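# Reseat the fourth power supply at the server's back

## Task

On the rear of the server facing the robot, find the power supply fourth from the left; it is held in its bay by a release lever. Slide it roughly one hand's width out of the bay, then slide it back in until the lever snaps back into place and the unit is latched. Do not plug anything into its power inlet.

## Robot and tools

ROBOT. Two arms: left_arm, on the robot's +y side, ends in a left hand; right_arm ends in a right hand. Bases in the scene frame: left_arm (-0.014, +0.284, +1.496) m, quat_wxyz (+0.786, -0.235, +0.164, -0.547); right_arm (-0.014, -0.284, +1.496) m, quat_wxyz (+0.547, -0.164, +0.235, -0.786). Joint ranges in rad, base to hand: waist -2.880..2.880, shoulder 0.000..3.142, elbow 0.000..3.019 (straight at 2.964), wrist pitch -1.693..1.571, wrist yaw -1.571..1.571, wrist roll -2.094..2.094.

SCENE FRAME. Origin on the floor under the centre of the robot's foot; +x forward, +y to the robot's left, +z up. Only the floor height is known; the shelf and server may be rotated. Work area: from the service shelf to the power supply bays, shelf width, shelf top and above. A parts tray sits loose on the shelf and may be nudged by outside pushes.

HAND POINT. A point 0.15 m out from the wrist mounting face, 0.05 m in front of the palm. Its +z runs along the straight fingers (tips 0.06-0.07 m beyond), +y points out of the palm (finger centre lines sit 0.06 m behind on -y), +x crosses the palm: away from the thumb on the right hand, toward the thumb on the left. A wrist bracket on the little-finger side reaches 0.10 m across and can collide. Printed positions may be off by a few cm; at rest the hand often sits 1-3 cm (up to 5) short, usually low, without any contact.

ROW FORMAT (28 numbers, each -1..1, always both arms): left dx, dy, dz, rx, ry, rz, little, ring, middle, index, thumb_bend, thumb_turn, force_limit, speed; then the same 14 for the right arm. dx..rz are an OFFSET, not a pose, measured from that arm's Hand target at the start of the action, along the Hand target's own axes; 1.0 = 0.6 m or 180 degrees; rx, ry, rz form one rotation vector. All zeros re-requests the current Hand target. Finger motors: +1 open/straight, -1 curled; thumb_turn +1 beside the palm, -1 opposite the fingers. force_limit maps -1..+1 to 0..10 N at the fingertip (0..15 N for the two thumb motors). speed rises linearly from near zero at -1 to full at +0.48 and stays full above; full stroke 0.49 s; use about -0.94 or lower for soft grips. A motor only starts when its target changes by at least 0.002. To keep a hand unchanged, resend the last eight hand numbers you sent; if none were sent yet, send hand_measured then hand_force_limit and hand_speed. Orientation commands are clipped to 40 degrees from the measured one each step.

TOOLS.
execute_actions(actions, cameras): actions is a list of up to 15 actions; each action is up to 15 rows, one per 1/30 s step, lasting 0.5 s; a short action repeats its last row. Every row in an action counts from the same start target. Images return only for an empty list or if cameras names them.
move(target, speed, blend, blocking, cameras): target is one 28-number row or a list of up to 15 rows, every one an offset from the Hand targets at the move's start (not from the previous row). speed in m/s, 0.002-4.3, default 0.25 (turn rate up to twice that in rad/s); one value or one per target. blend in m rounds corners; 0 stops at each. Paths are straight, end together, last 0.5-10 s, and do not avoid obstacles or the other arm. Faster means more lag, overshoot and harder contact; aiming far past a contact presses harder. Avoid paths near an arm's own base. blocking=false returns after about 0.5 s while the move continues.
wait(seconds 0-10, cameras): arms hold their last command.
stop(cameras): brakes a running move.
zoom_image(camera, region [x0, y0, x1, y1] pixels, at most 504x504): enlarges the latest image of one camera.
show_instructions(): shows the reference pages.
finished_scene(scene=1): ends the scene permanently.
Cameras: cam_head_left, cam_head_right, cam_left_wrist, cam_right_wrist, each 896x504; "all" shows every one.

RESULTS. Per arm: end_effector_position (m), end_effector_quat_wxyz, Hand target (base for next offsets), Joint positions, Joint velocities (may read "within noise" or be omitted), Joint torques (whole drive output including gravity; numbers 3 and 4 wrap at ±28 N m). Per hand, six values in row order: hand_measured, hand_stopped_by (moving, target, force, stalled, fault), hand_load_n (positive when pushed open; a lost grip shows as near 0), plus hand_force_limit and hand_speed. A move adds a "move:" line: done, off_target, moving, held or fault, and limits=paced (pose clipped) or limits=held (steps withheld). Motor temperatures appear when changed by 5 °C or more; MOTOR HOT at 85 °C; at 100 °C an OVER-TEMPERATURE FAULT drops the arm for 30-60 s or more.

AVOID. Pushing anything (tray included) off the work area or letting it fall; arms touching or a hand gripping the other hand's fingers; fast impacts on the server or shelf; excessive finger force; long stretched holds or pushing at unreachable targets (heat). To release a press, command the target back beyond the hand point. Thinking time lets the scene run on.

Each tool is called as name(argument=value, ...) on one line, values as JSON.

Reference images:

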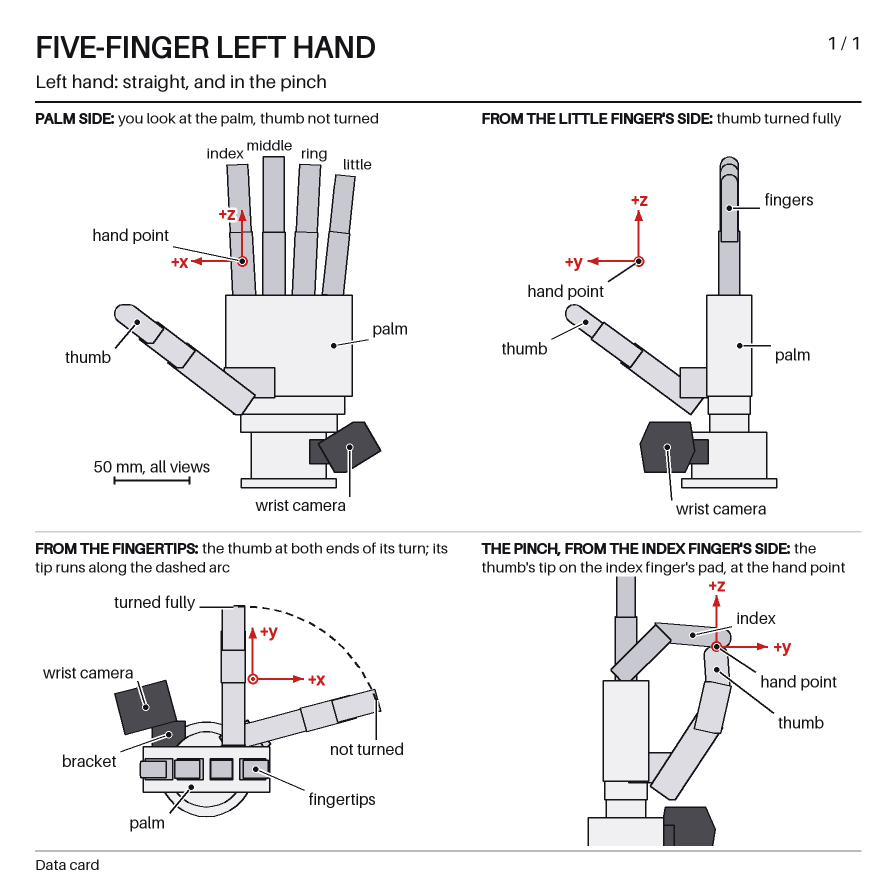

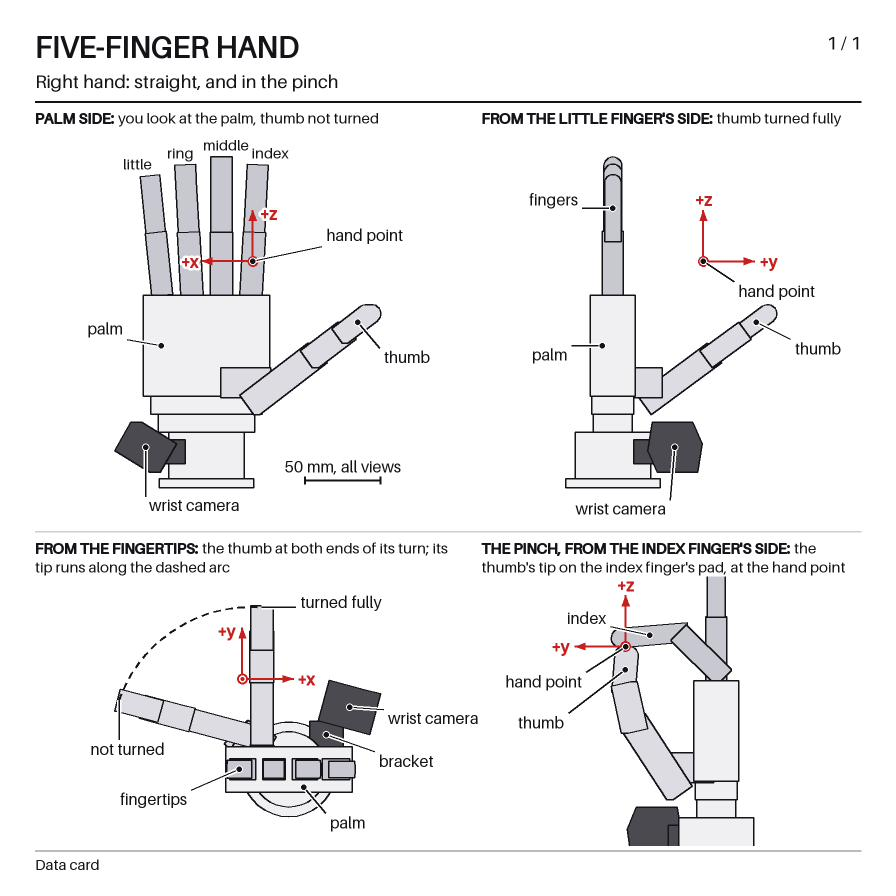

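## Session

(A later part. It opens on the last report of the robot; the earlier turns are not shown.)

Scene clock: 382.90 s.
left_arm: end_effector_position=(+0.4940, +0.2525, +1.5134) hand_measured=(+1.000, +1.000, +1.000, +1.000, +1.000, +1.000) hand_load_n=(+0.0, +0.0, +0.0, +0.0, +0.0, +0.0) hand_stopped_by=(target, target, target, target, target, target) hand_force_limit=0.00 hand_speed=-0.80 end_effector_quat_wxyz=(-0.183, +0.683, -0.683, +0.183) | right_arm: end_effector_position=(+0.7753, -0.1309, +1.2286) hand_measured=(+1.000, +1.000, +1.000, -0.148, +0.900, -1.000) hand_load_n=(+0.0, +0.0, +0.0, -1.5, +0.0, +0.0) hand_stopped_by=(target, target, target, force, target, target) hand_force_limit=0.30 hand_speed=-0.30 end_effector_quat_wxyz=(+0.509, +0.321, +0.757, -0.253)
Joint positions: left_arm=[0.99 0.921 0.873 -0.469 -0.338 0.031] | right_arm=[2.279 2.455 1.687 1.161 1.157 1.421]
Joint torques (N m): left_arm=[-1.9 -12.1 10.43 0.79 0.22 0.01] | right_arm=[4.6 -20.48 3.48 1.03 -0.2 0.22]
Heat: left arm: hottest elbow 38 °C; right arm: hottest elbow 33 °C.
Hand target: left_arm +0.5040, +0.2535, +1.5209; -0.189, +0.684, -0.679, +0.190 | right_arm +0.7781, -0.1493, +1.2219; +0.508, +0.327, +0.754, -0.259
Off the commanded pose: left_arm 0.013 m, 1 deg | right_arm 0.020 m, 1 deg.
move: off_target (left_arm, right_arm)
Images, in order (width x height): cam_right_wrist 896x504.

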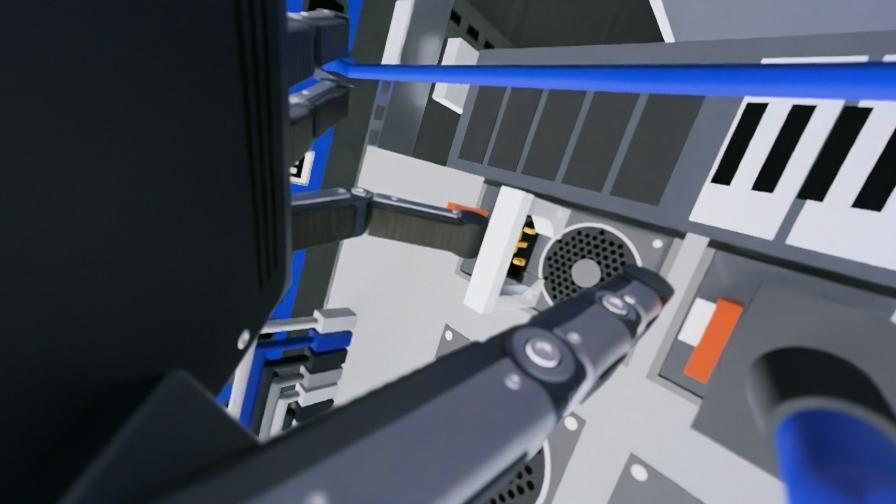

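zoom_image(camera="cam_right_wrist", region=[400, 150, 600, 350])

Scaled by 2.520 from the camera's 896x504 image, which has a finer 1280x720 frame.

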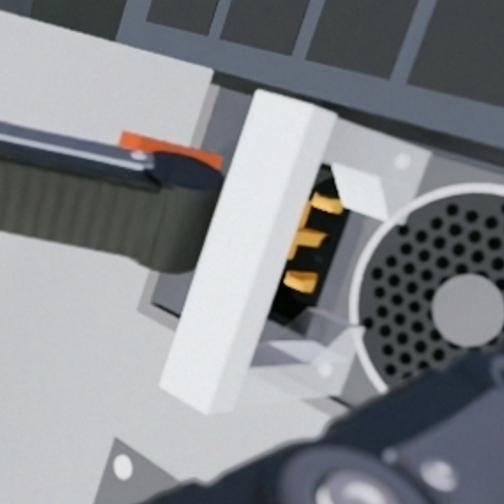

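move(target=[0,0,0,0,0,0,1,1,1,1,1,1,0,-0.8,0.0098,-0.0102,-0.0245,0,0,0,1,1,1,-0.3,0.9,-1,0.3,-0.3], speed=0.06, cameras=["cam_right_wrist"])

zoom_image(camera="cam_right_wrist", region=[400, 150, 600, 350])

Scene clock: 393.73 s.
left_arm: end_effector_position=(+0.4940, +0.2525, +1.5134) hand_measured=(+1.000, +1.000, +1.000, +1.000, +1.000, +1.000) hand_load_n=(+0.0, +0.0, +0.0, +0.0, +0.0, +0.0) hand_stopped_by=(target, target, target, target, target, target) hand_force_limit=0.00 hand_speed=-0.80 end_effector_quat_wxyz=(-0.183, +0.683, -0.683, +0.183) | right_arm: end_effector_position=(+0.7671, -0.1331, +1.2260) hand_measured=(+1.000, +1.000, +1.000, -0.148, +0.900, -1.000) hand_load_n=(+0.0, +0.0, +0.0, +0.0, +0.0, -0.5) hand_stopped_by=(target, target, target, force, target, target) hand_force_limit=0.30 hand_speed=-0.30 end_effector_quat_wxyz=(+0.508, +0.323, +0.757, -0.255)
Joint positions: left_arm=[0.99 0.921 0.873 -0.469 -0.338 0.031] | right_arm=[2.279 2.455 1.666 1.182 1.164 1.421]
Joint torques (N m): left_arm=[-1.96 -11.69 10.43 0.77 0.27 0.01] | right_arm=[5.54 -20.19 2.66 1.95 0.16 0.1]
Heat: left arm: hottest elbow 38 °C; right arm: hottest elbow 32 °C.
Hand target: left_arm +0.5040, +0.2535, +1.5209; -0.189, +0.684, -0.679, +0.190 | right_arm +0.7630, -0.1413, +1.2219; +0.508, +0.327, +0.754, -0.259
Off the commanded pose: left_arm 0.013 m, 1 deg | right_arm 0.010 m, 1 deg.
move: off_target (left_arm)
Images, in order (width x height): cam_right_wrist 896x504.

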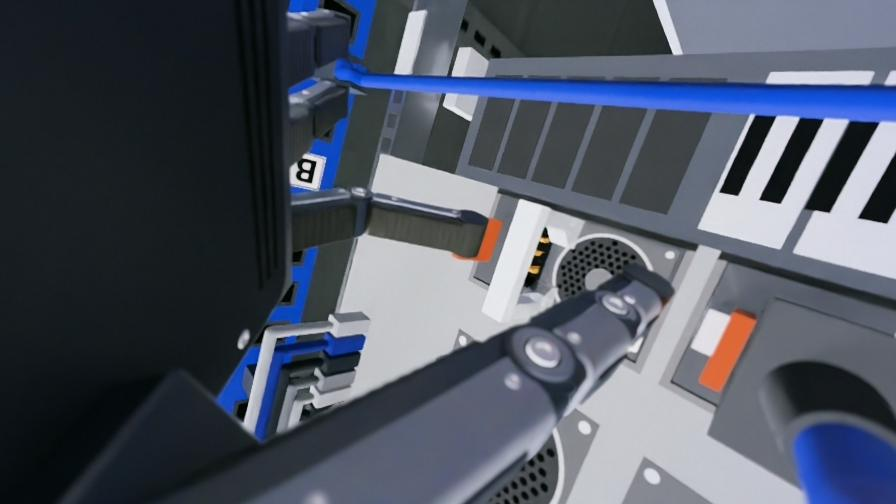

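Scaled by 2.520 from the camera's 896x504 image, which has a finer 1280x720 frame.

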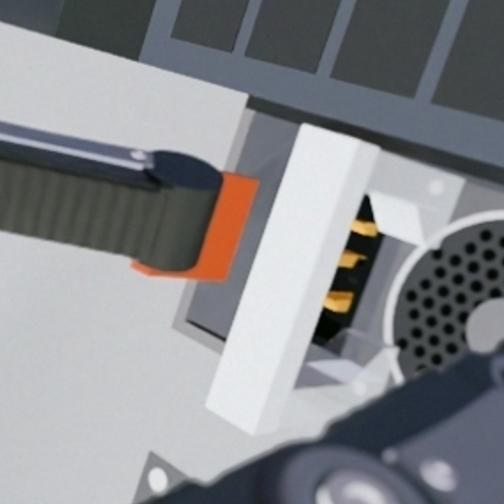

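move(target=[[0,0,0,0,0,0,1,1,1,1,1,1,0,-0.8,0.0015,-0.034,0.002,0,0,0,1,1,1,-0.3,0.9,-1,0.3,-0.3],[0,0,0,0,0,0,1,1,1,1,1,1,0,-0.8,0.0015,-0.034,0.002,0,0,0,1,1,1,0.2,0.95,-1,0.3,-0.3]], speed=0.08, cameras=["cam_right_wrist"])

Scene clock: 410.77 s.
left_arm: end_effector_position=(+0.4940, +0.2525, +1.5134) hand_measured=(+1.000, +1.000, +1.000, +1.000, +1.000, +1.000) hand_load_n=(+0.0, +0.0, +0.0, +0.0, +0.0, +0.0) hand_stopped_by=(target, target, target, target, target, target) hand_force_limit=0.00 hand_speed=-0.80 end_effector_quat_wxyz=(-0.183, +0.683, -0.683, +0.183) | right_arm: end_effector_position=(+0.7421, -0.1429, +1.2099) hand_measured=(+1.000, +1.000, +1.000, +0.200, +0.950, -1.000) hand_load_n=(+0.0, +0.0, +0.0, +0.0, +0.0, -0.5) hand_stopped_by=(target, target, target, target, target, target) hand_force_limit=0.30 hand_speed=-0.30 end_effector_quat_wxyz=(+0.499, +0.313, +0.764, -0.263)
Joint positions: left_arm=[0.99 0.921 0.873 -0.469 -0.338 0.031] | right_arm=[2.268 2.455 1.596 1.219 1.159 1.422]
Joint torques (N m): left_arm=[-1.79 -11.87 10.39 0.83 0.24 -0.01] | right_arm=[5.36 -21.6 2.04 1.95 -0.17 0.17]
Heat: left arm: hottest elbow 38 °C; right arm: hottest elbow 31 °C.
Hand target: left_arm +0.5040, +0.2535, +1.5209; -0.189, +0.684, -0.679, +0.190 | right_arm +0.7480, -0.1552, +1.2218; +0.508, +0.327, +0.754, -0.259
Off the commanded pose: left_arm 0.013 m, 1 deg | right_arm 0.018 m, 2 deg.
move: off_target (left_arm, right_arm); target 2's new numbers were sent with right_arm's hand 0.018 m and 2 deg from that target
Images, in order (width x height): cam_right_wrist 896x504.

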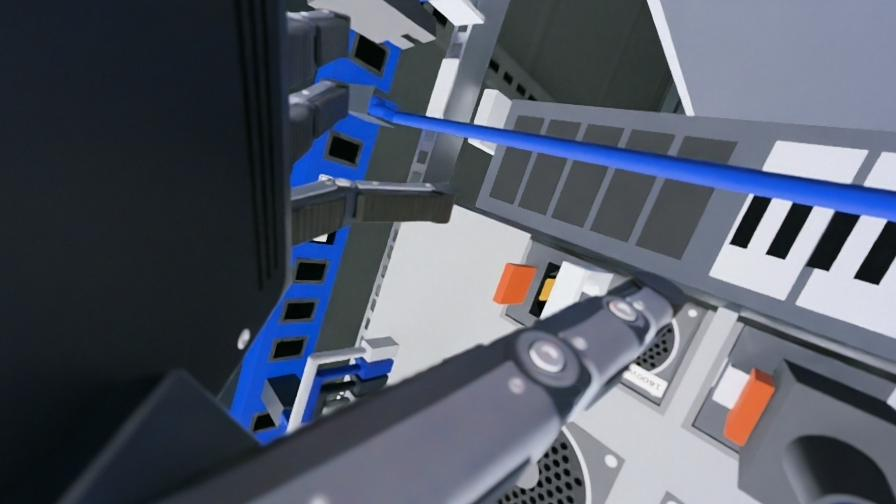

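move(target=[0,0,0,0,0,0,1,1,1,1,1,1,0,-0.8,-0.0358,0.0267,0.0057,0,0,0,1,1,1,0.2,0.95,-1,0.3,-0.3], speed=0.1, cameras=["cam_right_wrist"])

zoom_image(camera="cam_right_wrist", region=[420, 150, 720, 380])

Scene clock: 415.70 s.
left_arm: end_effector_position=(+0.4940, +0.2525, +1.5134) hand_measured=(+1.000, +1.000, +1.000, +1.000, +1.000, +1.000) hand_load_n=(+0.0, +0.0, +0.0, +0.0, +0.0, +0.0) hand_stopped_by=(target, target, target, target, target, target) hand_force_limit=0.00 hand_speed=-0.80 end_effector_quat_wxyz=(-0.183, +0.683, -0.683, +0.183) | right_arm: end_effector_position=(+0.7527, -0.1451, +1.2226) hand_measured=(+1.000, +1.000, +1.000, +0.200, +0.950, -1.000) hand_load_n=(+0.0, +0.0, +0.0, +0.0, +0.0, +0.0) hand_stopped_by=(target, target, target, target, target, target) hand_force_limit=0.30 hand_speed=-0.30 end_effector_quat_wxyz=(+0.500, +0.313, +0.764, -0.263)
Joint positions: left_arm=[0.99 0.921 0.873 -0.469 -0.338 0.031] | right_arm=[2.268 2.427 1.596 1.192 1.159 1.422]
Joint torques (N m): left_arm=[-2.2 -11.46 10.29 0.98 0.25 0] | right_arm=[6.07 -21.89 3.97 1.06 0.11 0.12]
Heat: left arm: hottest elbow 38 °C; right arm: hottest elbow 31 °C.
Hand target: left_arm +0.5040, +0.2535, +1.5209; -0.189, +0.684, -0.679, +0.190 | right_arm +0.7681, -0.1521, +1.2399; +0.508, +0.327, +0.754, -0.259
Off the commanded pose: left_arm 0.013 m, 1 deg | right_arm 0.024 m, 2 deg.
move: off_target (left_arm, right_arm)
Images, in order (width x height): cam_right_wrist 896x504.

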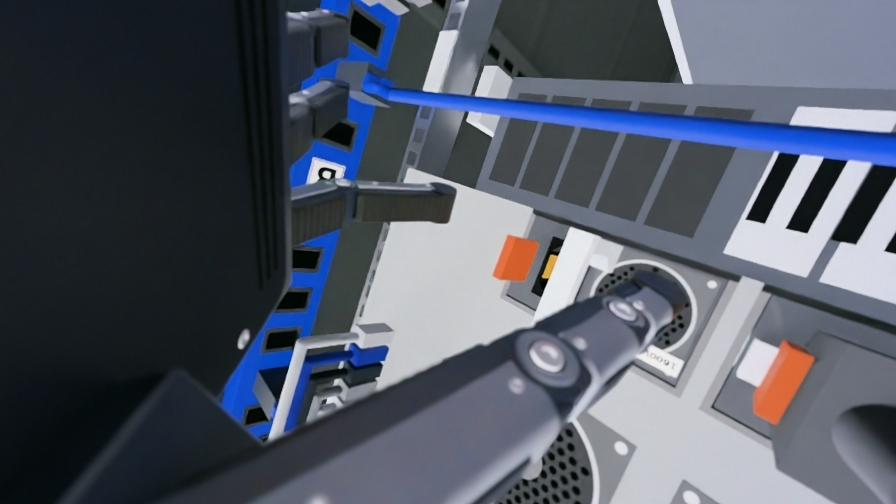

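Scaled by 1.680 from the camera's 896x504 image, which has a finer 1280x720 frame.

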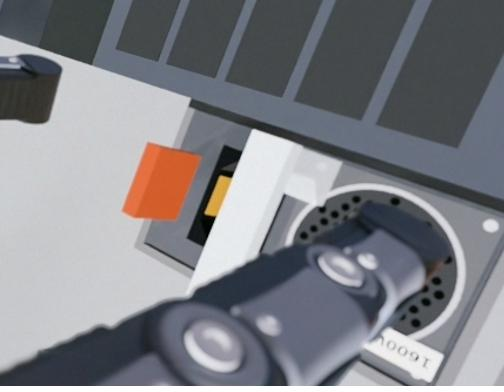

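move(target=[0,0,0,0,0,0,1,1,1,1,1,1,0,-0.8,-0.0142,0.0325,0.0225,0,0,0,1,1,1,0.2,0.95,-1,0.3,-0.3], speed=0.1, cameras=["cam_right_wrist"])

zoom_image(camera="cam_right_wrist", region=[420, 150, 720, 380])

Scene clock: 419.40 s.
left_arm: end_effector_position=(+0.4940, +0.2525, +1.5134) hand_measured=(+1.000, +1.000, +1.000, +1.000, +1.000, +1.000) hand_load_n=(+0.0, +0.0, +0.0, +0.0, +0.0, +0.0) hand_stopped_by=(target, target, target, target, target, target) hand_force_limit=0.00 hand_speed=-0.80 end_effector_quat_wxyz=(-0.183, +0.683, -0.683, +0.183) | right_arm: end_effector_position=(+0.7753, -0.1412, +1.2279) hand_measured=(+1.000, +1.000, +1.000, +0.200, +0.950, -1.000) hand_load_n=(+0.0, +0.0, +0.0, +0.0, +0.0, +0.0) hand_stopped_by=(target, target, target, target, target, target) hand_force_limit=0.30 hand_speed=-0.30 end_effector_quat_wxyz=(+0.498, +0.311, +0.766, -0.264)
Joint positions: left_arm=[0.99 0.921 0.873 -0.469 -0.338 0.031] | right_arm=[2.268 2.427 1.658 1.121 1.159 1.422]
Joint torques (N m): left_arm=[-2.32 -11.69 10.33 0.87 0.21 0.03] | right_arm=[5.95 -21.71 5.52 1.11 -0.12 0.18]
Heat: left arm: hottest elbow 38 °C; right arm: hottest elbow 31 °C.
Hand target: left_arm +0.5040, +0.2535, +1.5209; -0.189, +0.684, -0.679, +0.190 | right_arm +0.7932, -0.1511, +1.2420; +0.508, +0.327, +0.754, -0.259
Off the commanded pose: left_arm 0.013 m, 1 deg | right_arm 0.025 m, 3 deg.
move: off_target (left_arm, right_arm)
Images, in order (width x height): cam_right_wrist 896x504.

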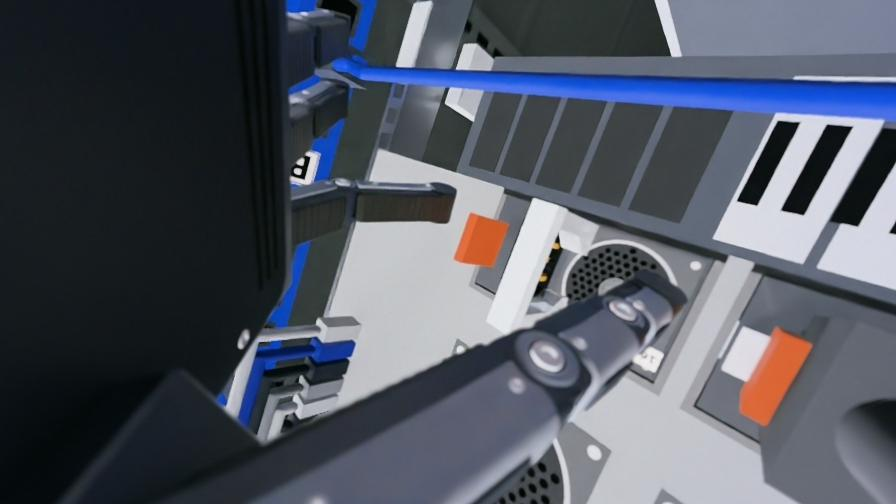

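Scaled by 1.680 from the camera's 896x504 image, which has a finer 1280x720 frame.

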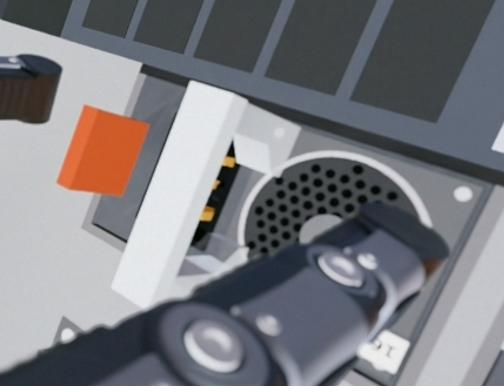

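move(target=[0,0,0,0,0,0,1,1,1,1,1,1,0,-0.8,-0.0045,0.0103,0.0102,0,0,0,1,1,1,0.2,0.95,-1,0.3,-0.3], speed=0.1, cameras=["cam_right_wrist"])

zoom_image(camera="cam_right_wrist", region=[420, 150, 720, 380])

Scene clock: 424.20 s.
left_arm: end_effector_position=(+0.4940, +0.2525, +1.5134) hand_measured=(+1.000, +1.000, +1.000, +1.000, +1.000, +1.000) hand_load_n=(+0.0, +0.0, +0.0, +0.0, +0.0, +0.0) hand_stopped_by=(target, target, target, target, target, target) hand_force_limit=0.00 hand_speed=-0.80 end_effector_quat_wxyz=(-0.183, +0.683, -0.683, +0.183) | right_arm: end_effector_position=(+0.7823, -0.1427, +1.2278) hand_measured=(+1.000, +1.000, +1.000, +0.200, +0.950, -1.000) hand_load_n=(+0.0, +0.0, +0.0, +0.0, +0.0, +0.0) hand_stopped_by=(target, target, target, target, target, target) hand_force_limit=0.30 hand_speed=-0.30 end_effector_quat_wxyz=(+0.495, +0.309, +0.767, -0.266)
Joint positions: left_arm=[0.99 0.921 0.873 -0.469 -0.338 0.031] | right_arm=[2.264 2.427 1.678 1.094 1.158 1.422]
Joint torques (N m): left_arm=[-2.26 -11.93 10.47 0.79 0.24 0.01] | right_arm=[5.54 -21.25 6.23 1.18 -0.25 0.2]
Heat: left arm: hottest elbow 38 °C; right arm: hottest shoulder 31 °C.
Hand target: left_arm +0.5040, +0.2535, +1.5209; -0.189, +0.684, -0.679, +0.190 | right_arm +0.8023, -0.1523, +1.2420; +0.508, +0.327, +0.754, -0.259
Off the commanded pose: left_arm 0.013 m, 1 deg | right_arm 0.026 m, 3 deg.
move: off_target (left_arm, right_arm)
Images, in order (width x height): cam_right_wrist 896x504.

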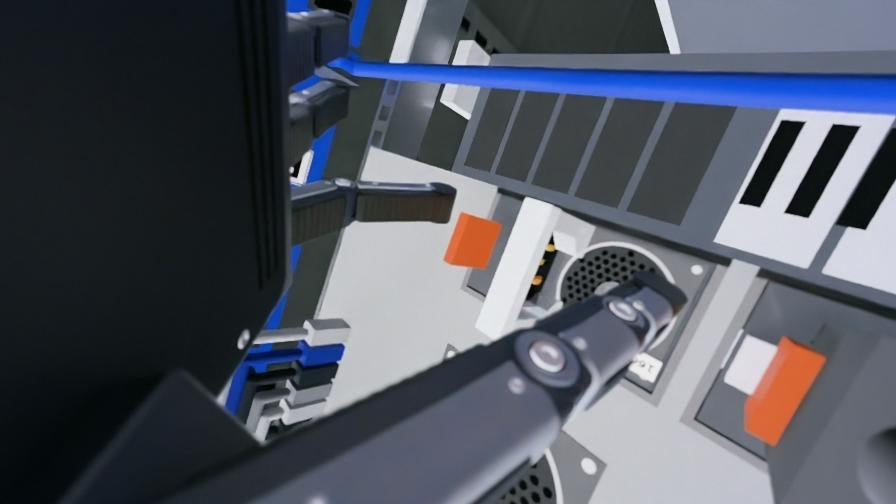

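Scaled by 1.680 from the camera's 896x504 image, which has a finer 1280x720 frame.

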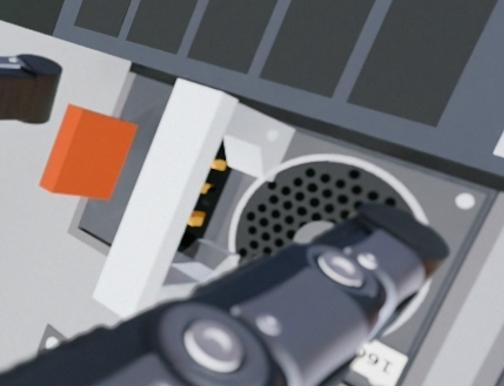

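move(target=[0,0,0,0,0,0,1,1,1,1,1,1,0,-0.8,-0.0038,-0.0109,0.012,0,0,0,1,1,1,0.2,0.95,-1,0.3,-0.3], speed=0.1, cameras=["cam_right_wrist"])

zoom_image(camera="cam_right_wrist", region=[420, 150, 720, 380])

Scene clock: 429.63 s.
left_arm: end_effector_position=(+0.4940, +0.2525, +1.5134) hand_measured=(+1.000, +1.000, +1.000, +1.000, +1.000, +1.000) hand_load_n=(+0.0, +0.0, +0.0, +0.0, +0.0, +0.0) hand_stopped_by=(target, target, target, target, target, target) hand_force_limit=0.00 hand_speed=-0.80 end_effector_quat_wxyz=(-0.183, +0.683, -0.683, +0.183) | right_arm: end_effector_position=(+0.7845, -0.1508, +1.2249) hand_measured=(+1.000, +1.000, +1.000, +0.200, +0.950, -1.000) hand_load_n=(+0.0, +0.0, +0.0, +0.0, +0.0, +0.0) hand_stopped_by=(target, target, target, target, target, target) hand_force_limit=0.30 hand_speed=-0.30 end_effector_quat_wxyz=(+0.497, +0.310, +0.766, -0.265)
Joint positions: left_arm=[0.99 0.921 0.873 -0.469 -0.338 0.031] | right_arm=[2.251 2.427 1.678 1.089 1.144 1.434]
Joint torques (N m): left_arm=[-2.08 -11.87 10.4 0.79 0.21 -0.01] | right_arm=[5.77 -22.18 5.03 1.11 -0.16 0.22]
Heat: left arm: hottest elbow 38 °C; right arm: hottest shoulder 31 °C.
Hand target: left_arm +0.5040, +0.2535, +1.5209; -0.189, +0.684, -0.679, +0.190 | right_arm +0.8022, -0.1622, +1.2420; +0.508, +0.327, +0.754, -0.259
Off the commanded pose: left_arm 0.013 m, 1 deg | right_arm 0.027 m, 3 deg.
move: off_target (left_arm, right_arm)
Images, in order (width x height): cam_right_wrist 896x504.

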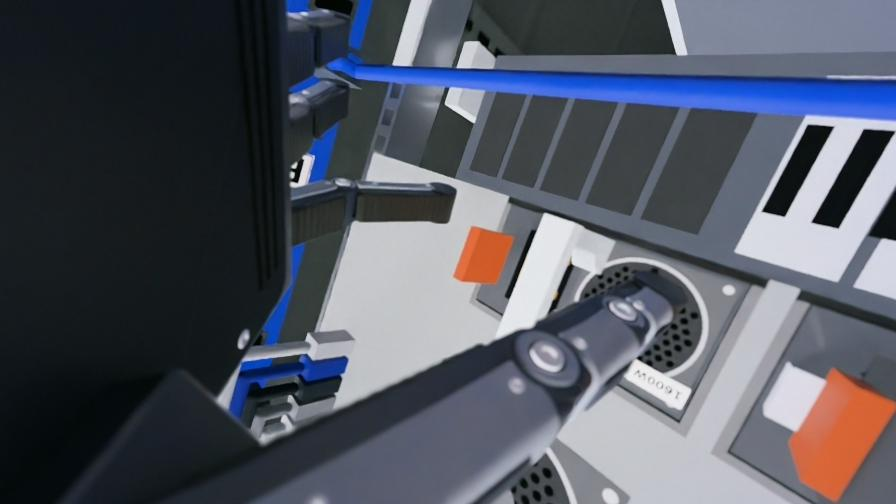

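Scaled by 1.680 from the camera's 896x504 image, which has a finer 1280x720 frame.

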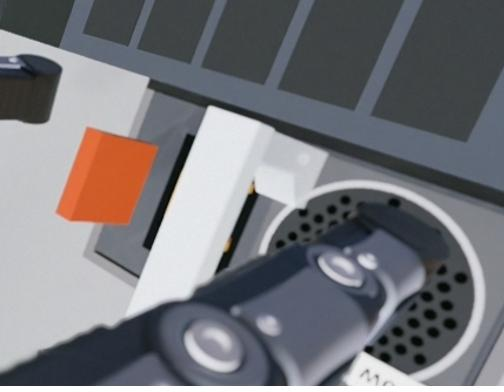

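move(target=[0,0,0,0,0,0,1,1,1,1,1,1,0,-0.8,-0.0115,-0.006,0.003,0,0,0,1,1,1,0.2,0.95,-1,0.3,-0.3], speed=0.1, cameras=[])

execute_actions(actions=[[[0,0,0,0,0,0,1,1,1,1,1,1,0,-0.8,0,0,0,0,0,0,1,1,1,0.2,0.6,-1,-0.3,-0.8]],[[0,0,0,0,0,0,1,1,1,1,1,1,0,-0.8,0,0,0,0,0,0,1,1,1,0.2,0.6,-1,-0.3,-0.8]]], cameras=["cam_right_wrist"])

zoom_image(camera="cam_right_wrist", region=[420, 150, 720, 380])

Scene clock: 434.50 s.
left_arm: end_effector_position=(+0.4940, +0.2525, +1.5134) hand_measured=(+1.000, +1.000, +1.000, +1.000, +1.000, +1.000) hand_load_n=(+0.0, +0.0, +0.0, +0.0, +0.0, +0.0) hand_stopped_by=(target, target, target, target, target, target) hand_force_limit=0.00 hand_speed=-0.80 end_effector_quat_wxyz=(-0.183, +0.683, -0.683, +0.183) | right_arm: end_effector_position=(+0.7884, -0.1536, +1.2299) hand_measured=(+1.000, +1.000, +1.000, +0.200, +0.950, -1.000) hand_load_n=(+0.0, +0.0, +0.0, +0.0, +0.0, -0.5) hand_stopped_by=(target, target, target, target, target, target) hand_force_limit=0.30 hand_speed=-0.30 end_effector_quat_wxyz=(+0.499, +0.312, +0.764, -0.263)
Joint positions: left_arm=[0.99 0.921 0.873 -0.469 -0.338 0.031] | right_arm=[2.248 2.418 1.678 1.085 1.14 1.437]
Joint torques (N m): left_arm=[-1.96 -12.28 10.29 0.79 0.2 0] | right_arm=[5.36 -23.47 3.84 1.2 -0.2 0.22]
Heat: left arm: hottest elbow 38 °C; right arm: hottest shoulder 31 °C.
Hand target: left_arm +0.5040, +0.2535, +1.5209; -0.189, +0.684, -0.679, +0.190 | right_arm +0.8024, -0.1674, +1.2480; +0.508, +0.327, +0.754, -0.259
Off the commanded pose: left_arm 0.013 m, 1 deg | right_arm 0.027 m, 2 deg.
move: off_target (left_arm, right_arm)
No camera images: "cameras" was empty.

Scene clock: 436.00 s.
left_arm: end_effector_position=(+0.4940, +0.2525, +1.5134) hand_measured=(+1.000, +1.000, +1.000, +1.000, +1.000, +1.000) hand_load_n=(+0.0, +0.0, +0.0, +0.0, +0.0, +0.0) hand_stopped_by=(target, target, target, target, target, target) hand_force_limit=0.00 hand_speed=-0.80 end_effector_quat_wxyz=(-0.183, +0.683, -0.683, +0.183) | right_arm: end_effector_position=(+0.7896, -0.1494, +1.2301) hand_measured=(+1.000, +1.000, +1.000, +0.200, +0.602, -1.000) hand_load_n=(+0.0, +0.0, +0.0, +0.5, +4.0, +0.0) hand_stopped_by=(target, target, target, target, target, target) hand_force_limit=-0.30 hand_speed=-0.80 end_effector_quat_wxyz=(+0.501, +0.308, +0.766, -0.258)
Joint positions: left_arm=[0.99 0.921 0.873 -0.469 -0.338 0.031] | right_arm=[2.251 2.418 1.678 1.082 1.127 1.438]
Joint torques (N m): left_arm=[-1.85 -12.1 10.39 0.79 0.22 0] | right_arm=[5.36 -23.59 3.88 1.2 0.38 0.18]
Motor temperatures (°C): left_arm=[20 29 38 20 22 22] | right_arm=[22 32 31 24 22 22]
Heat: left arm: hottest elbow 38 °C; right arm: hottest shoulder 32 °C.
Hand target: left_arm +0.5040, +0.2535, +1.5209; -0.189, +0.684, -0.679, +0.190 | right_arm +0.8024, -0.1674, +1.2479; +0.508, +0.327, +0.754, -0.259
Off the commanded pose: left_arm 0.013 m, 1 deg | right_arm 0.028 m, 3 deg.
Images, in order (width x height): cam_right_wrist 896x504.

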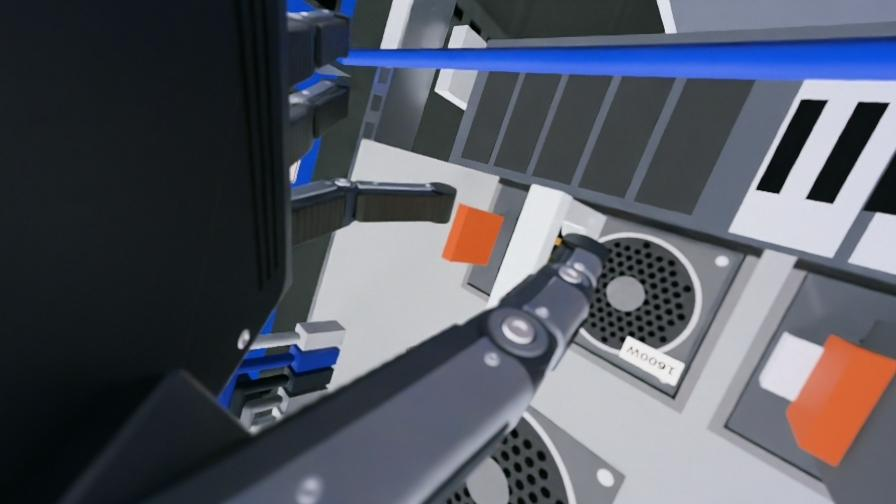

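Scaled by 1.680 from the camera's 896x504 image, which has a finer 1280x720 frame.

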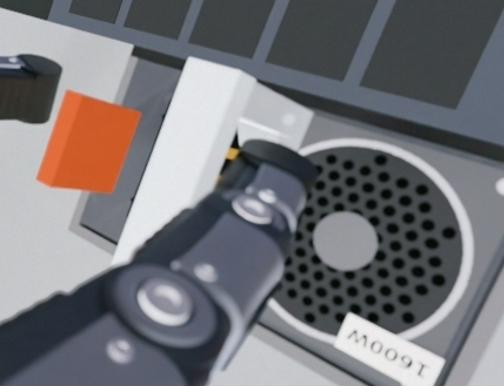

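execute_actions(actions=[[[0,0,0,0,0,0,1,1,1,1,1,1,0,-0.8,0,0,0,0,0,0,1,1,1,0.0,0.6,-1,0,-0.75]],[[0,0,0,0,0,0,1,1,1,1,1,1,0,-0.8,0,0,0,0,0,0,1,1,1,0.0,0.6,-1,0,-0.75]]], cameras=["cam_right_wrist"])

zoom_image(camera="cam_right_wrist", region=[420, 150, 620, 320])

Scene clock: 448.30 s.
left_arm: end_effector_position=(+0.4940, +0.2525, +1.5134) hand_measured=(+1.000, +1.000, +1.000, +1.000, +1.000, +1.000) hand_load_n=(+0.0, +0.0, +0.0, +0.0, +0.0, +0.0) hand_stopped_by=(target, target, target, target, target, target) hand_force_limit=0.00 hand_speed=-0.80 end_effector_quat_wxyz=(-0.183, +0.683, -0.683, +0.183) | right_arm: end_effector_position=(+0.7897, -0.1492, +1.2302) hand_measured=(+1.000, +1.000, +1.000, +0.000, +0.602, -1.000) hand_load_n=(+0.0, +0.0, +0.0, +0.0, +3.0, -0.5) hand_stopped_by=(target, target, target, target, target, target) hand_force_limit=0.00 hand_speed=-0.75 end_effector_quat_wxyz=(+0.501, +0.308, +0.767, -0.257)
Joint positions: left_arm=[0.99 0.921 0.873 -0.469 -0.338 0.031] | right_arm=[2.251 2.418 1.678 1.082 1.127 1.438]
Joint torques (N m): left_arm=[-2.26 -11.87 10.3 0.79 0.23 0.02] | right_arm=[5.3 -23.41 4 1.28 0.39 0.2]
Heat: left arm: hottest elbow 38 °C; right arm: hottest shoulder 33 °C.
Hand target: left_arm +0.5040, +0.2535, +1.5209; -0.189, +0.684, -0.679, +0.190 | right_arm +0.8024, -0.1674, +1.2479; +0.508, +0.327, +0.754, -0.259
Off the commanded pose: left_arm 0.013 m, 1 deg | right_arm 0.028 m, 3 deg.
Images, in order (width x height): cam_right_wrist 896x504.

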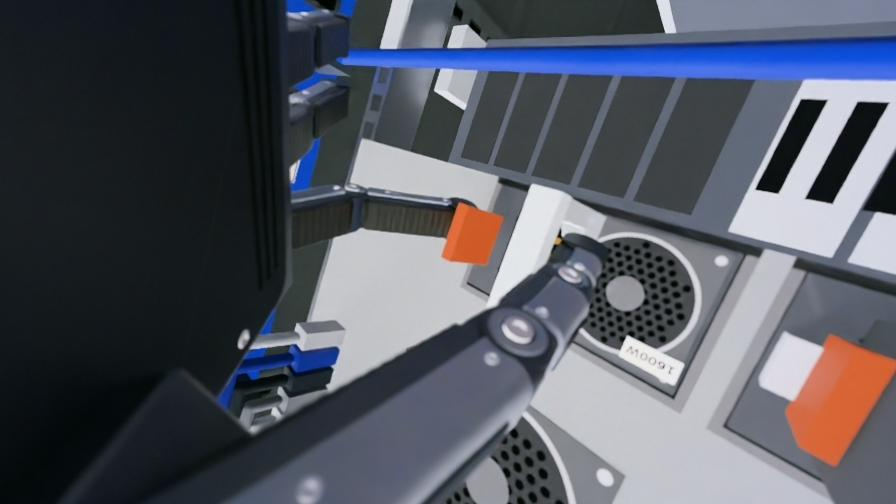

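Scaled by 2.520 from the camera's 896x504 image, which has a finer 1280x720 frame.

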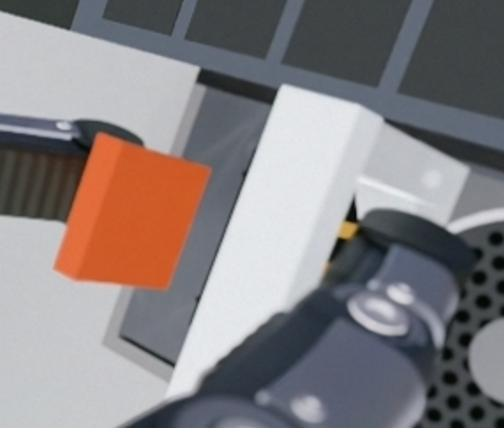

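execute_actions(actions=[[[0,0,0,0,0,0,1,1,1,1,1,1,0,-0.8,0,0,0,0,0,0,1,1,1,-0.2,0.6,-1,0.2,-0.75]],[[0,0,0,0,0,0,1,1,1,1,1,1,0,-0.8,0,0,0,0,0,0,1,1,1,-0.2,0.6,-1,0.2,-0.75]]], cameras=["cam_right_wrist"])

zoom_image(camera="cam_right_wrist", region=[420, 150, 620, 320])

Scene clock: 451.67 s.
left_arm: end_effector_position=(+0.4940, +0.2525, +1.5134) hand_measured=(+1.000, +1.000, +1.000, +1.000, +1.000, +1.000) hand_load_n=(+0.0, +0.0, +0.0, +0.0, +0.0, +0.0) hand_stopped_by=(target, target, target, target, target, target) hand_force_limit=0.00 hand_speed=-0.80 end_effector_quat_wxyz=(-0.183, +0.683, -0.683, +0.183) | right_arm: end_effector_position=(+0.7896, -0.1495, +1.2302) hand_measured=(+1.000, +1.000, +1.000, -0.198, +0.602, -1.000) hand_load_n=(+0.0, +0.0, +0.0, +4.5, +7.5, -0.5) hand_stopped_by=(target, target, target, target, target, target) hand_force_limit=0.20 hand_speed=-0.75 end_effector_quat_wxyz=(+0.501, +0.308, +0.766, -0.258)
Joint positions: left_arm=[0.99 0.921 0.873 -0.469 -0.338 0.031] | right_arm=[2.251 2.418 1.678 1.082 1.128 1.439]
Joint torques (N m): left_arm=[-1.73 -11.75 10.3 0.76 0.23 0] | right_arm=[5.36 -23.3 3.89 1.18 0.37 0.2]
Heat: left arm: hottest elbow 38 °C; right arm: hottest shoulder 33 °C.
Hand target: left_arm +0.5040, +0.2535, +1.5209; -0.189, +0.684, -0.679, +0.190 | right_arm +0.8024, -0.1674, +1.2479; +0.508, +0.327, +0.754, -0.259
Off the commanded pose: left_arm 0.013 m, 1 deg | right_arm 0.028 m, 3 deg.
Images, in order (width x height): cam_right_wrist 896x504.

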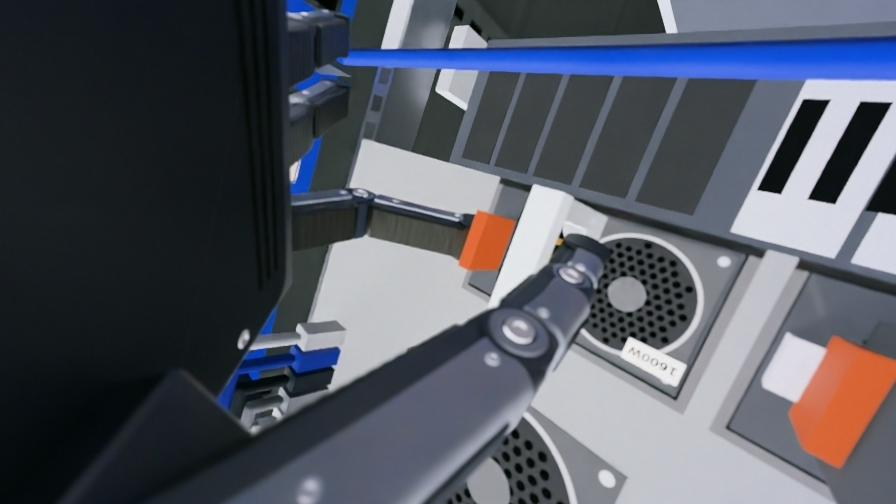

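Scaled by 2.520 from the camera's 896x504 image, which has a finer 1280x720 frame.

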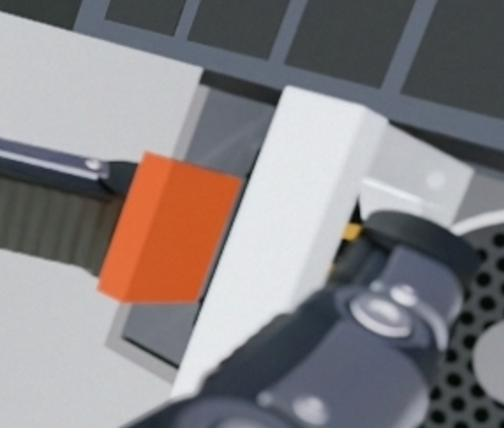

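execute_actions(actions=[[[0,0,0,0,0,0,1,1,1,1,1,1,0,-0.8,0,0,0,0,0,0,1,1,1,-0.36,0.56,-1,0.4,-0.85]],[[0,0,0,0,0,0,1,1,1,1,1,1,0,-0.8,0,0,0,0,0,0,1,1,1,-0.36,0.56,-1,0.4,-0.85]]], cameras=["cam_right_wrist"])

zoom_image(camera="cam_right_wrist", region=[420, 150, 620, 320])

Scene clock: 455.33 s.
left_arm: end_effector_position=(+0.4940, +0.2525, +1.5134) hand_measured=(+1.000, +1.000, +1.000, +1.000, +1.000, +1.000) hand_load_n=(+0.0, +0.0, +0.0, +0.0, +0.0, +0.0) hand_stopped_by=(target, target, target, target, target, target) hand_force_limit=0.00 hand_speed=-0.80 end_effector_quat_wxyz=(-0.183, +0.683, -0.683, +0.183) | right_arm: end_effector_position=(+0.7899, -0.1491, +1.2303) hand_measured=(+1.000, +1.000, +1.000, -0.250, +0.580, -1.000) hand_load_n=(+0.0, +0.0, +0.0, +8.5, +10.5, -1.0) hand_stopped_by=(target, target, target, force, force, target) hand_force_limit=0.40 hand_speed=-0.85 end_effector_quat_wxyz=(+0.502, +0.307, +0.767, -0.257)
Joint positions: left_arm=[0.99 0.921 0.873 -0.469 -0.338 0.031] | right_arm=[2.251 2.418 1.678 1.081 1.126 1.439]
Joint torques (N m): left_arm=[-1.85 -11.87 10.32 0.83 0.22 0.02] | right_arm=[5.66 -23.12 3.9 1.31 0.46 0.22]
Heat: left arm: hottest elbow 38 °C; right arm: hottest shoulder 33 °C.
Hand target: left_arm +0.5040, +0.2535, +1.5209; -0.189, +0.684, -0.679, +0.190 | right_arm +0.8024, -0.1674, +1.2480; +0.508, +0.327, +0.754, -0.259
Off the commanded pose: left_arm 0.013 m, 1 deg | right_arm 0.028 m, 3 deg.
Images, in order (width x height): cam_right_wrist 896x504.

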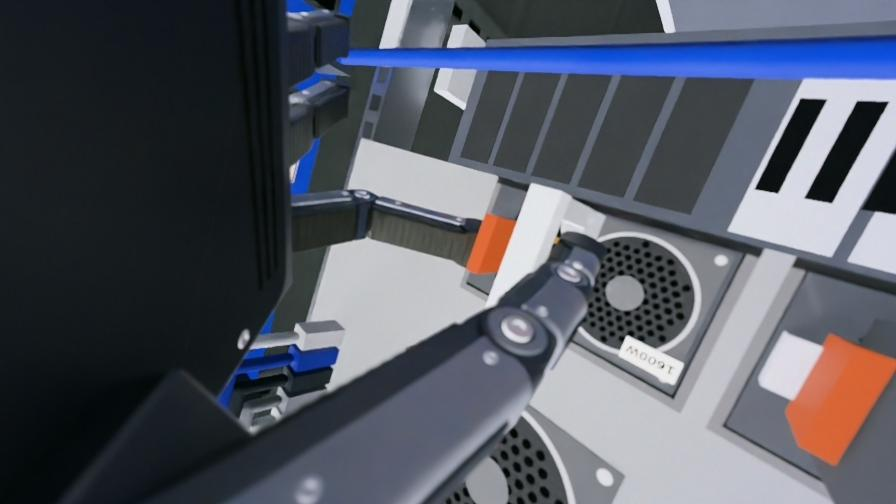

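Scaled by 2.520 from the camera's 896x504 image, which has a finer 1280x720 frame.

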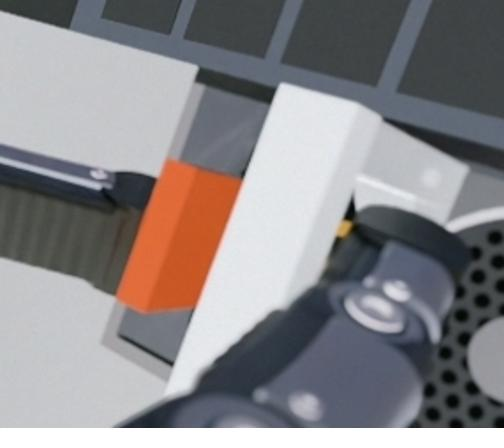

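move(target=[0,0,0,0,0,0,1,1,1,1,1,1,0,-0.8,0.0302,-0.0445,-0.0445,0,0,0,1,1,1,-0.36,0.56,-1,0.4,-0.85], speed=0.05, cameras=["cam_right_wrist","cam_head_left"])

zoom_image(camera="cam_right_wrist", region=[420, 150, 720, 380])

Scene clock: 461.90 s.
left_arm: end_effector_position=(+0.4940, +0.2525, +1.5134) hand_measured=(+1.000, +1.000, +1.000, +1.000, +1.000, +1.000) hand_load_n=(+0.0, +0.0, +0.0, +0.0, +0.0, +0.0) hand_stopped_by=(target, target, target, target, target, target) hand_force_limit=0.00 hand_speed=-0.80 end_effector_quat_wxyz=(-0.183, +0.683, -0.683, +0.183) | right_arm: end_effector_position=(+0.7566, -0.1489, +1.2306) hand_measured=(+1.000, +1.000, +1.000, -0.252, +0.578, -1.000) hand_load_n=(+0.0, +0.0, +0.0, +0.0, +0.0, -0.5) hand_stopped_by=(target, target, target, force, force, target) hand_force_limit=0.40 hand_speed=-0.85 end_effector_quat_wxyz=(+0.501, +0.312, +0.764, -0.260)
Joint positions: left_arm=[0.99 0.921 0.873 -0.469 -0.338 0.031] | right_arm=[2.264 2.405 1.581 1.181 1.15 1.427]
Joint torques (N m): left_arm=[-2.08 -12.22 10.37 0.79 0.21 0.02] | right_arm=[5.6 -21.19 2.48 2.1 0.14 0.17]
Heat: left arm: hottest elbow 38 °C; right arm: hottest shoulder 33 °C.
Hand target: left_arm +0.5040, +0.2535, +1.5209; -0.189, +0.684, -0.679, +0.190 | right_arm +0.7613, -0.1613, +1.2419; +0.508, +0.327, +0.754, -0.259
Off the commanded pose: left_arm 0.013 m, 1 deg | right_arm 0.018 m, 2 deg.
move: off_target (left_arm, right_arm)
Images, in order (width x height): cam_head_left 896x504, cam_right_wrist 896x504.

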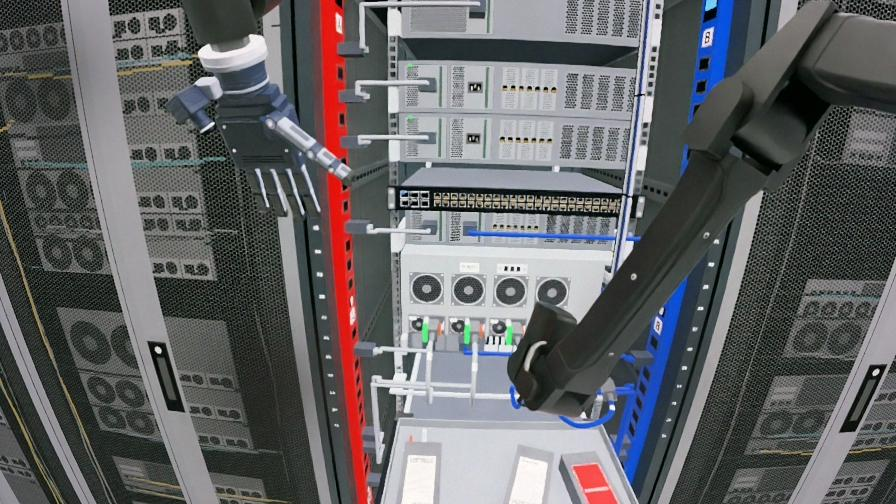

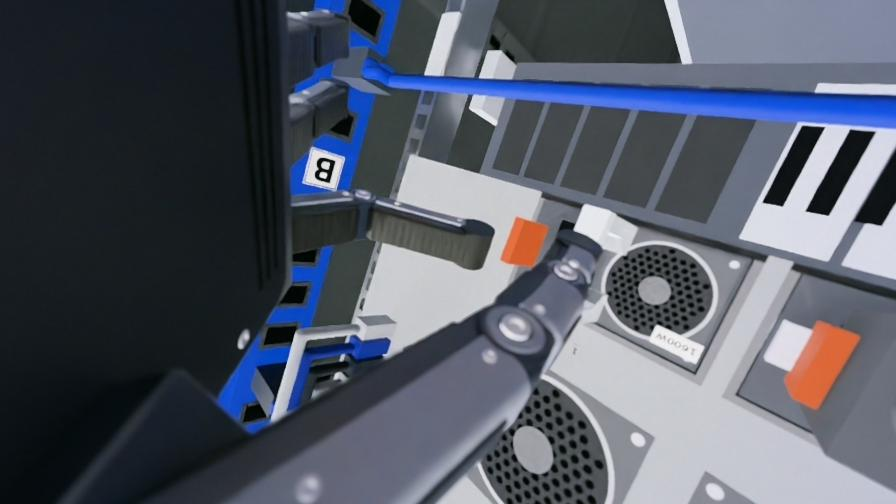

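Scaled by 1.680 from the camera's 896x504 image, which has a finer 1280x720 frame.

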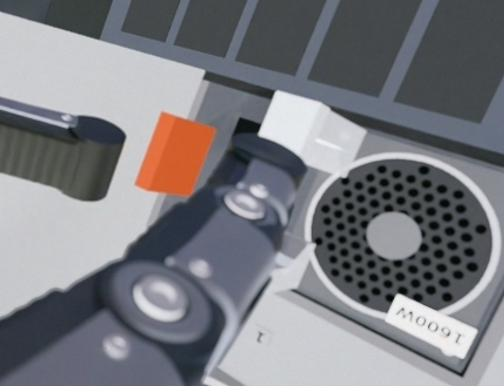

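move(target=[[0,0,0,0,0,0,1,1,1,1,1,1,0,-0.8,0,0,0,0,0,0.0833,1,1,1,0.2,0.95,-1,0.3,-0.3],[0,0,0,0,0,0,1,1,1,1,1,1,0,-0.8,-0.0313,0.0455,0.0427,0,0,0.0833,1,1,1,0.2,0.95,-1,0.3,-0.3]], speed=0.08, cameras=["cam_right_wrist"])

zoom_image(camera="cam_right_wrist", region=[420, 150, 720, 380])

Scene clock: 481.70 s.
left_arm: end_effector_position=(+0.4940, +0.2525, +1.5134) hand_measured=(+1.000, +1.000, +1.000, +1.000, +1.000, +1.000) hand_load_n=(+0.0, +0.0, +0.0, +0.0, +0.0, +0.0) hand_stopped_by=(target, target, target, target, target, target) hand_force_limit=0.00 hand_speed=-0.80 end_effector_quat_wxyz=(-0.183, +0.683, -0.683, +0.183) | right_arm: end_effector_position=(+0.7827, -0.1531, +1.2436) hand_measured=(+1.000, +1.000, +1.000, +0.200, +0.950, -1.000) hand_load_n=(+0.0, +0.0, +0.0, +0.0, +0.0, +0.0) hand_stopped_by=(target, target, target, target, target, target) hand_force_limit=0.30 hand_speed=-0.30 end_effector_quat_wxyz=(+0.525, +0.403, +0.723, -0.199)
Joint positions: left_arm=[0.99 0.921 0.873 -0.469 -0.338 0.031] | right_arm=[2.262 2.42 1.677 1.08 1.151 1.684]
Joint torques (N m): left_arm=[-1.85 -12.22 10.32 0.83 0.24 0.03] | right_arm=[5.13 -19.66 7.54 1.22 -0.4 0.28]
Heat: left arm: hottest elbow 38 °C; right arm: hottest shoulder 34 °C.
Hand target: left_arm +0.5040, +0.2535, +1.5209; -0.189, +0.684, -0.679, +0.190 | right_arm +0.8023, -0.1662, +1.2489; +0.537, +0.422, +0.705, -0.191
Off the commanded pose: left_arm 0.013 m, 1 deg | right_arm 0.024 m, 4 deg.
move: off_target (left_arm, right_arm)
Images, in order (width x height): cam_right_wrist 896x504.

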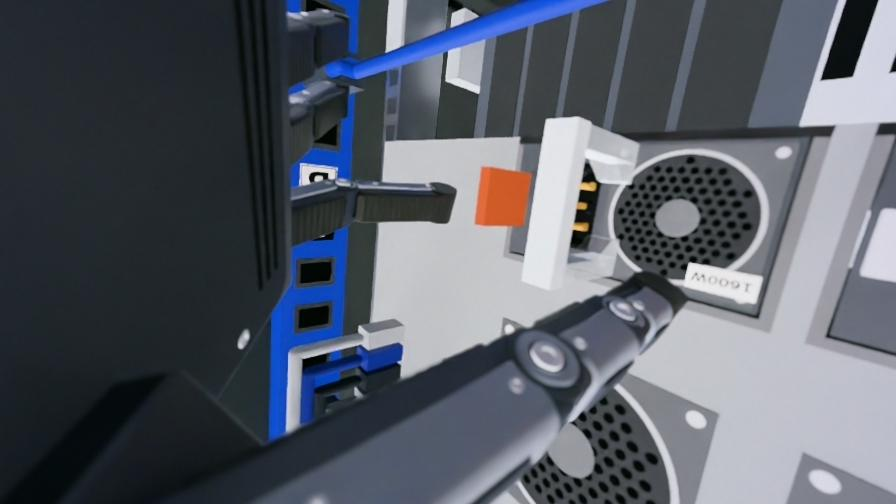

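Scaled by 1.680 from the camera's 896x504 image, which has a finer 1280x720 frame.

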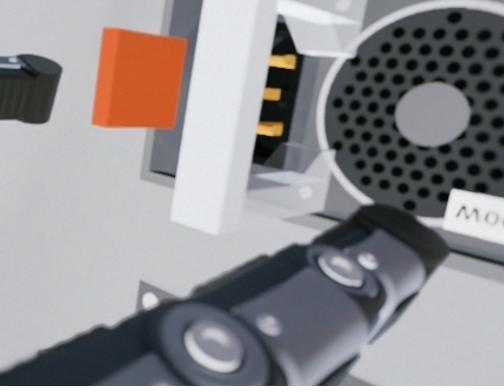

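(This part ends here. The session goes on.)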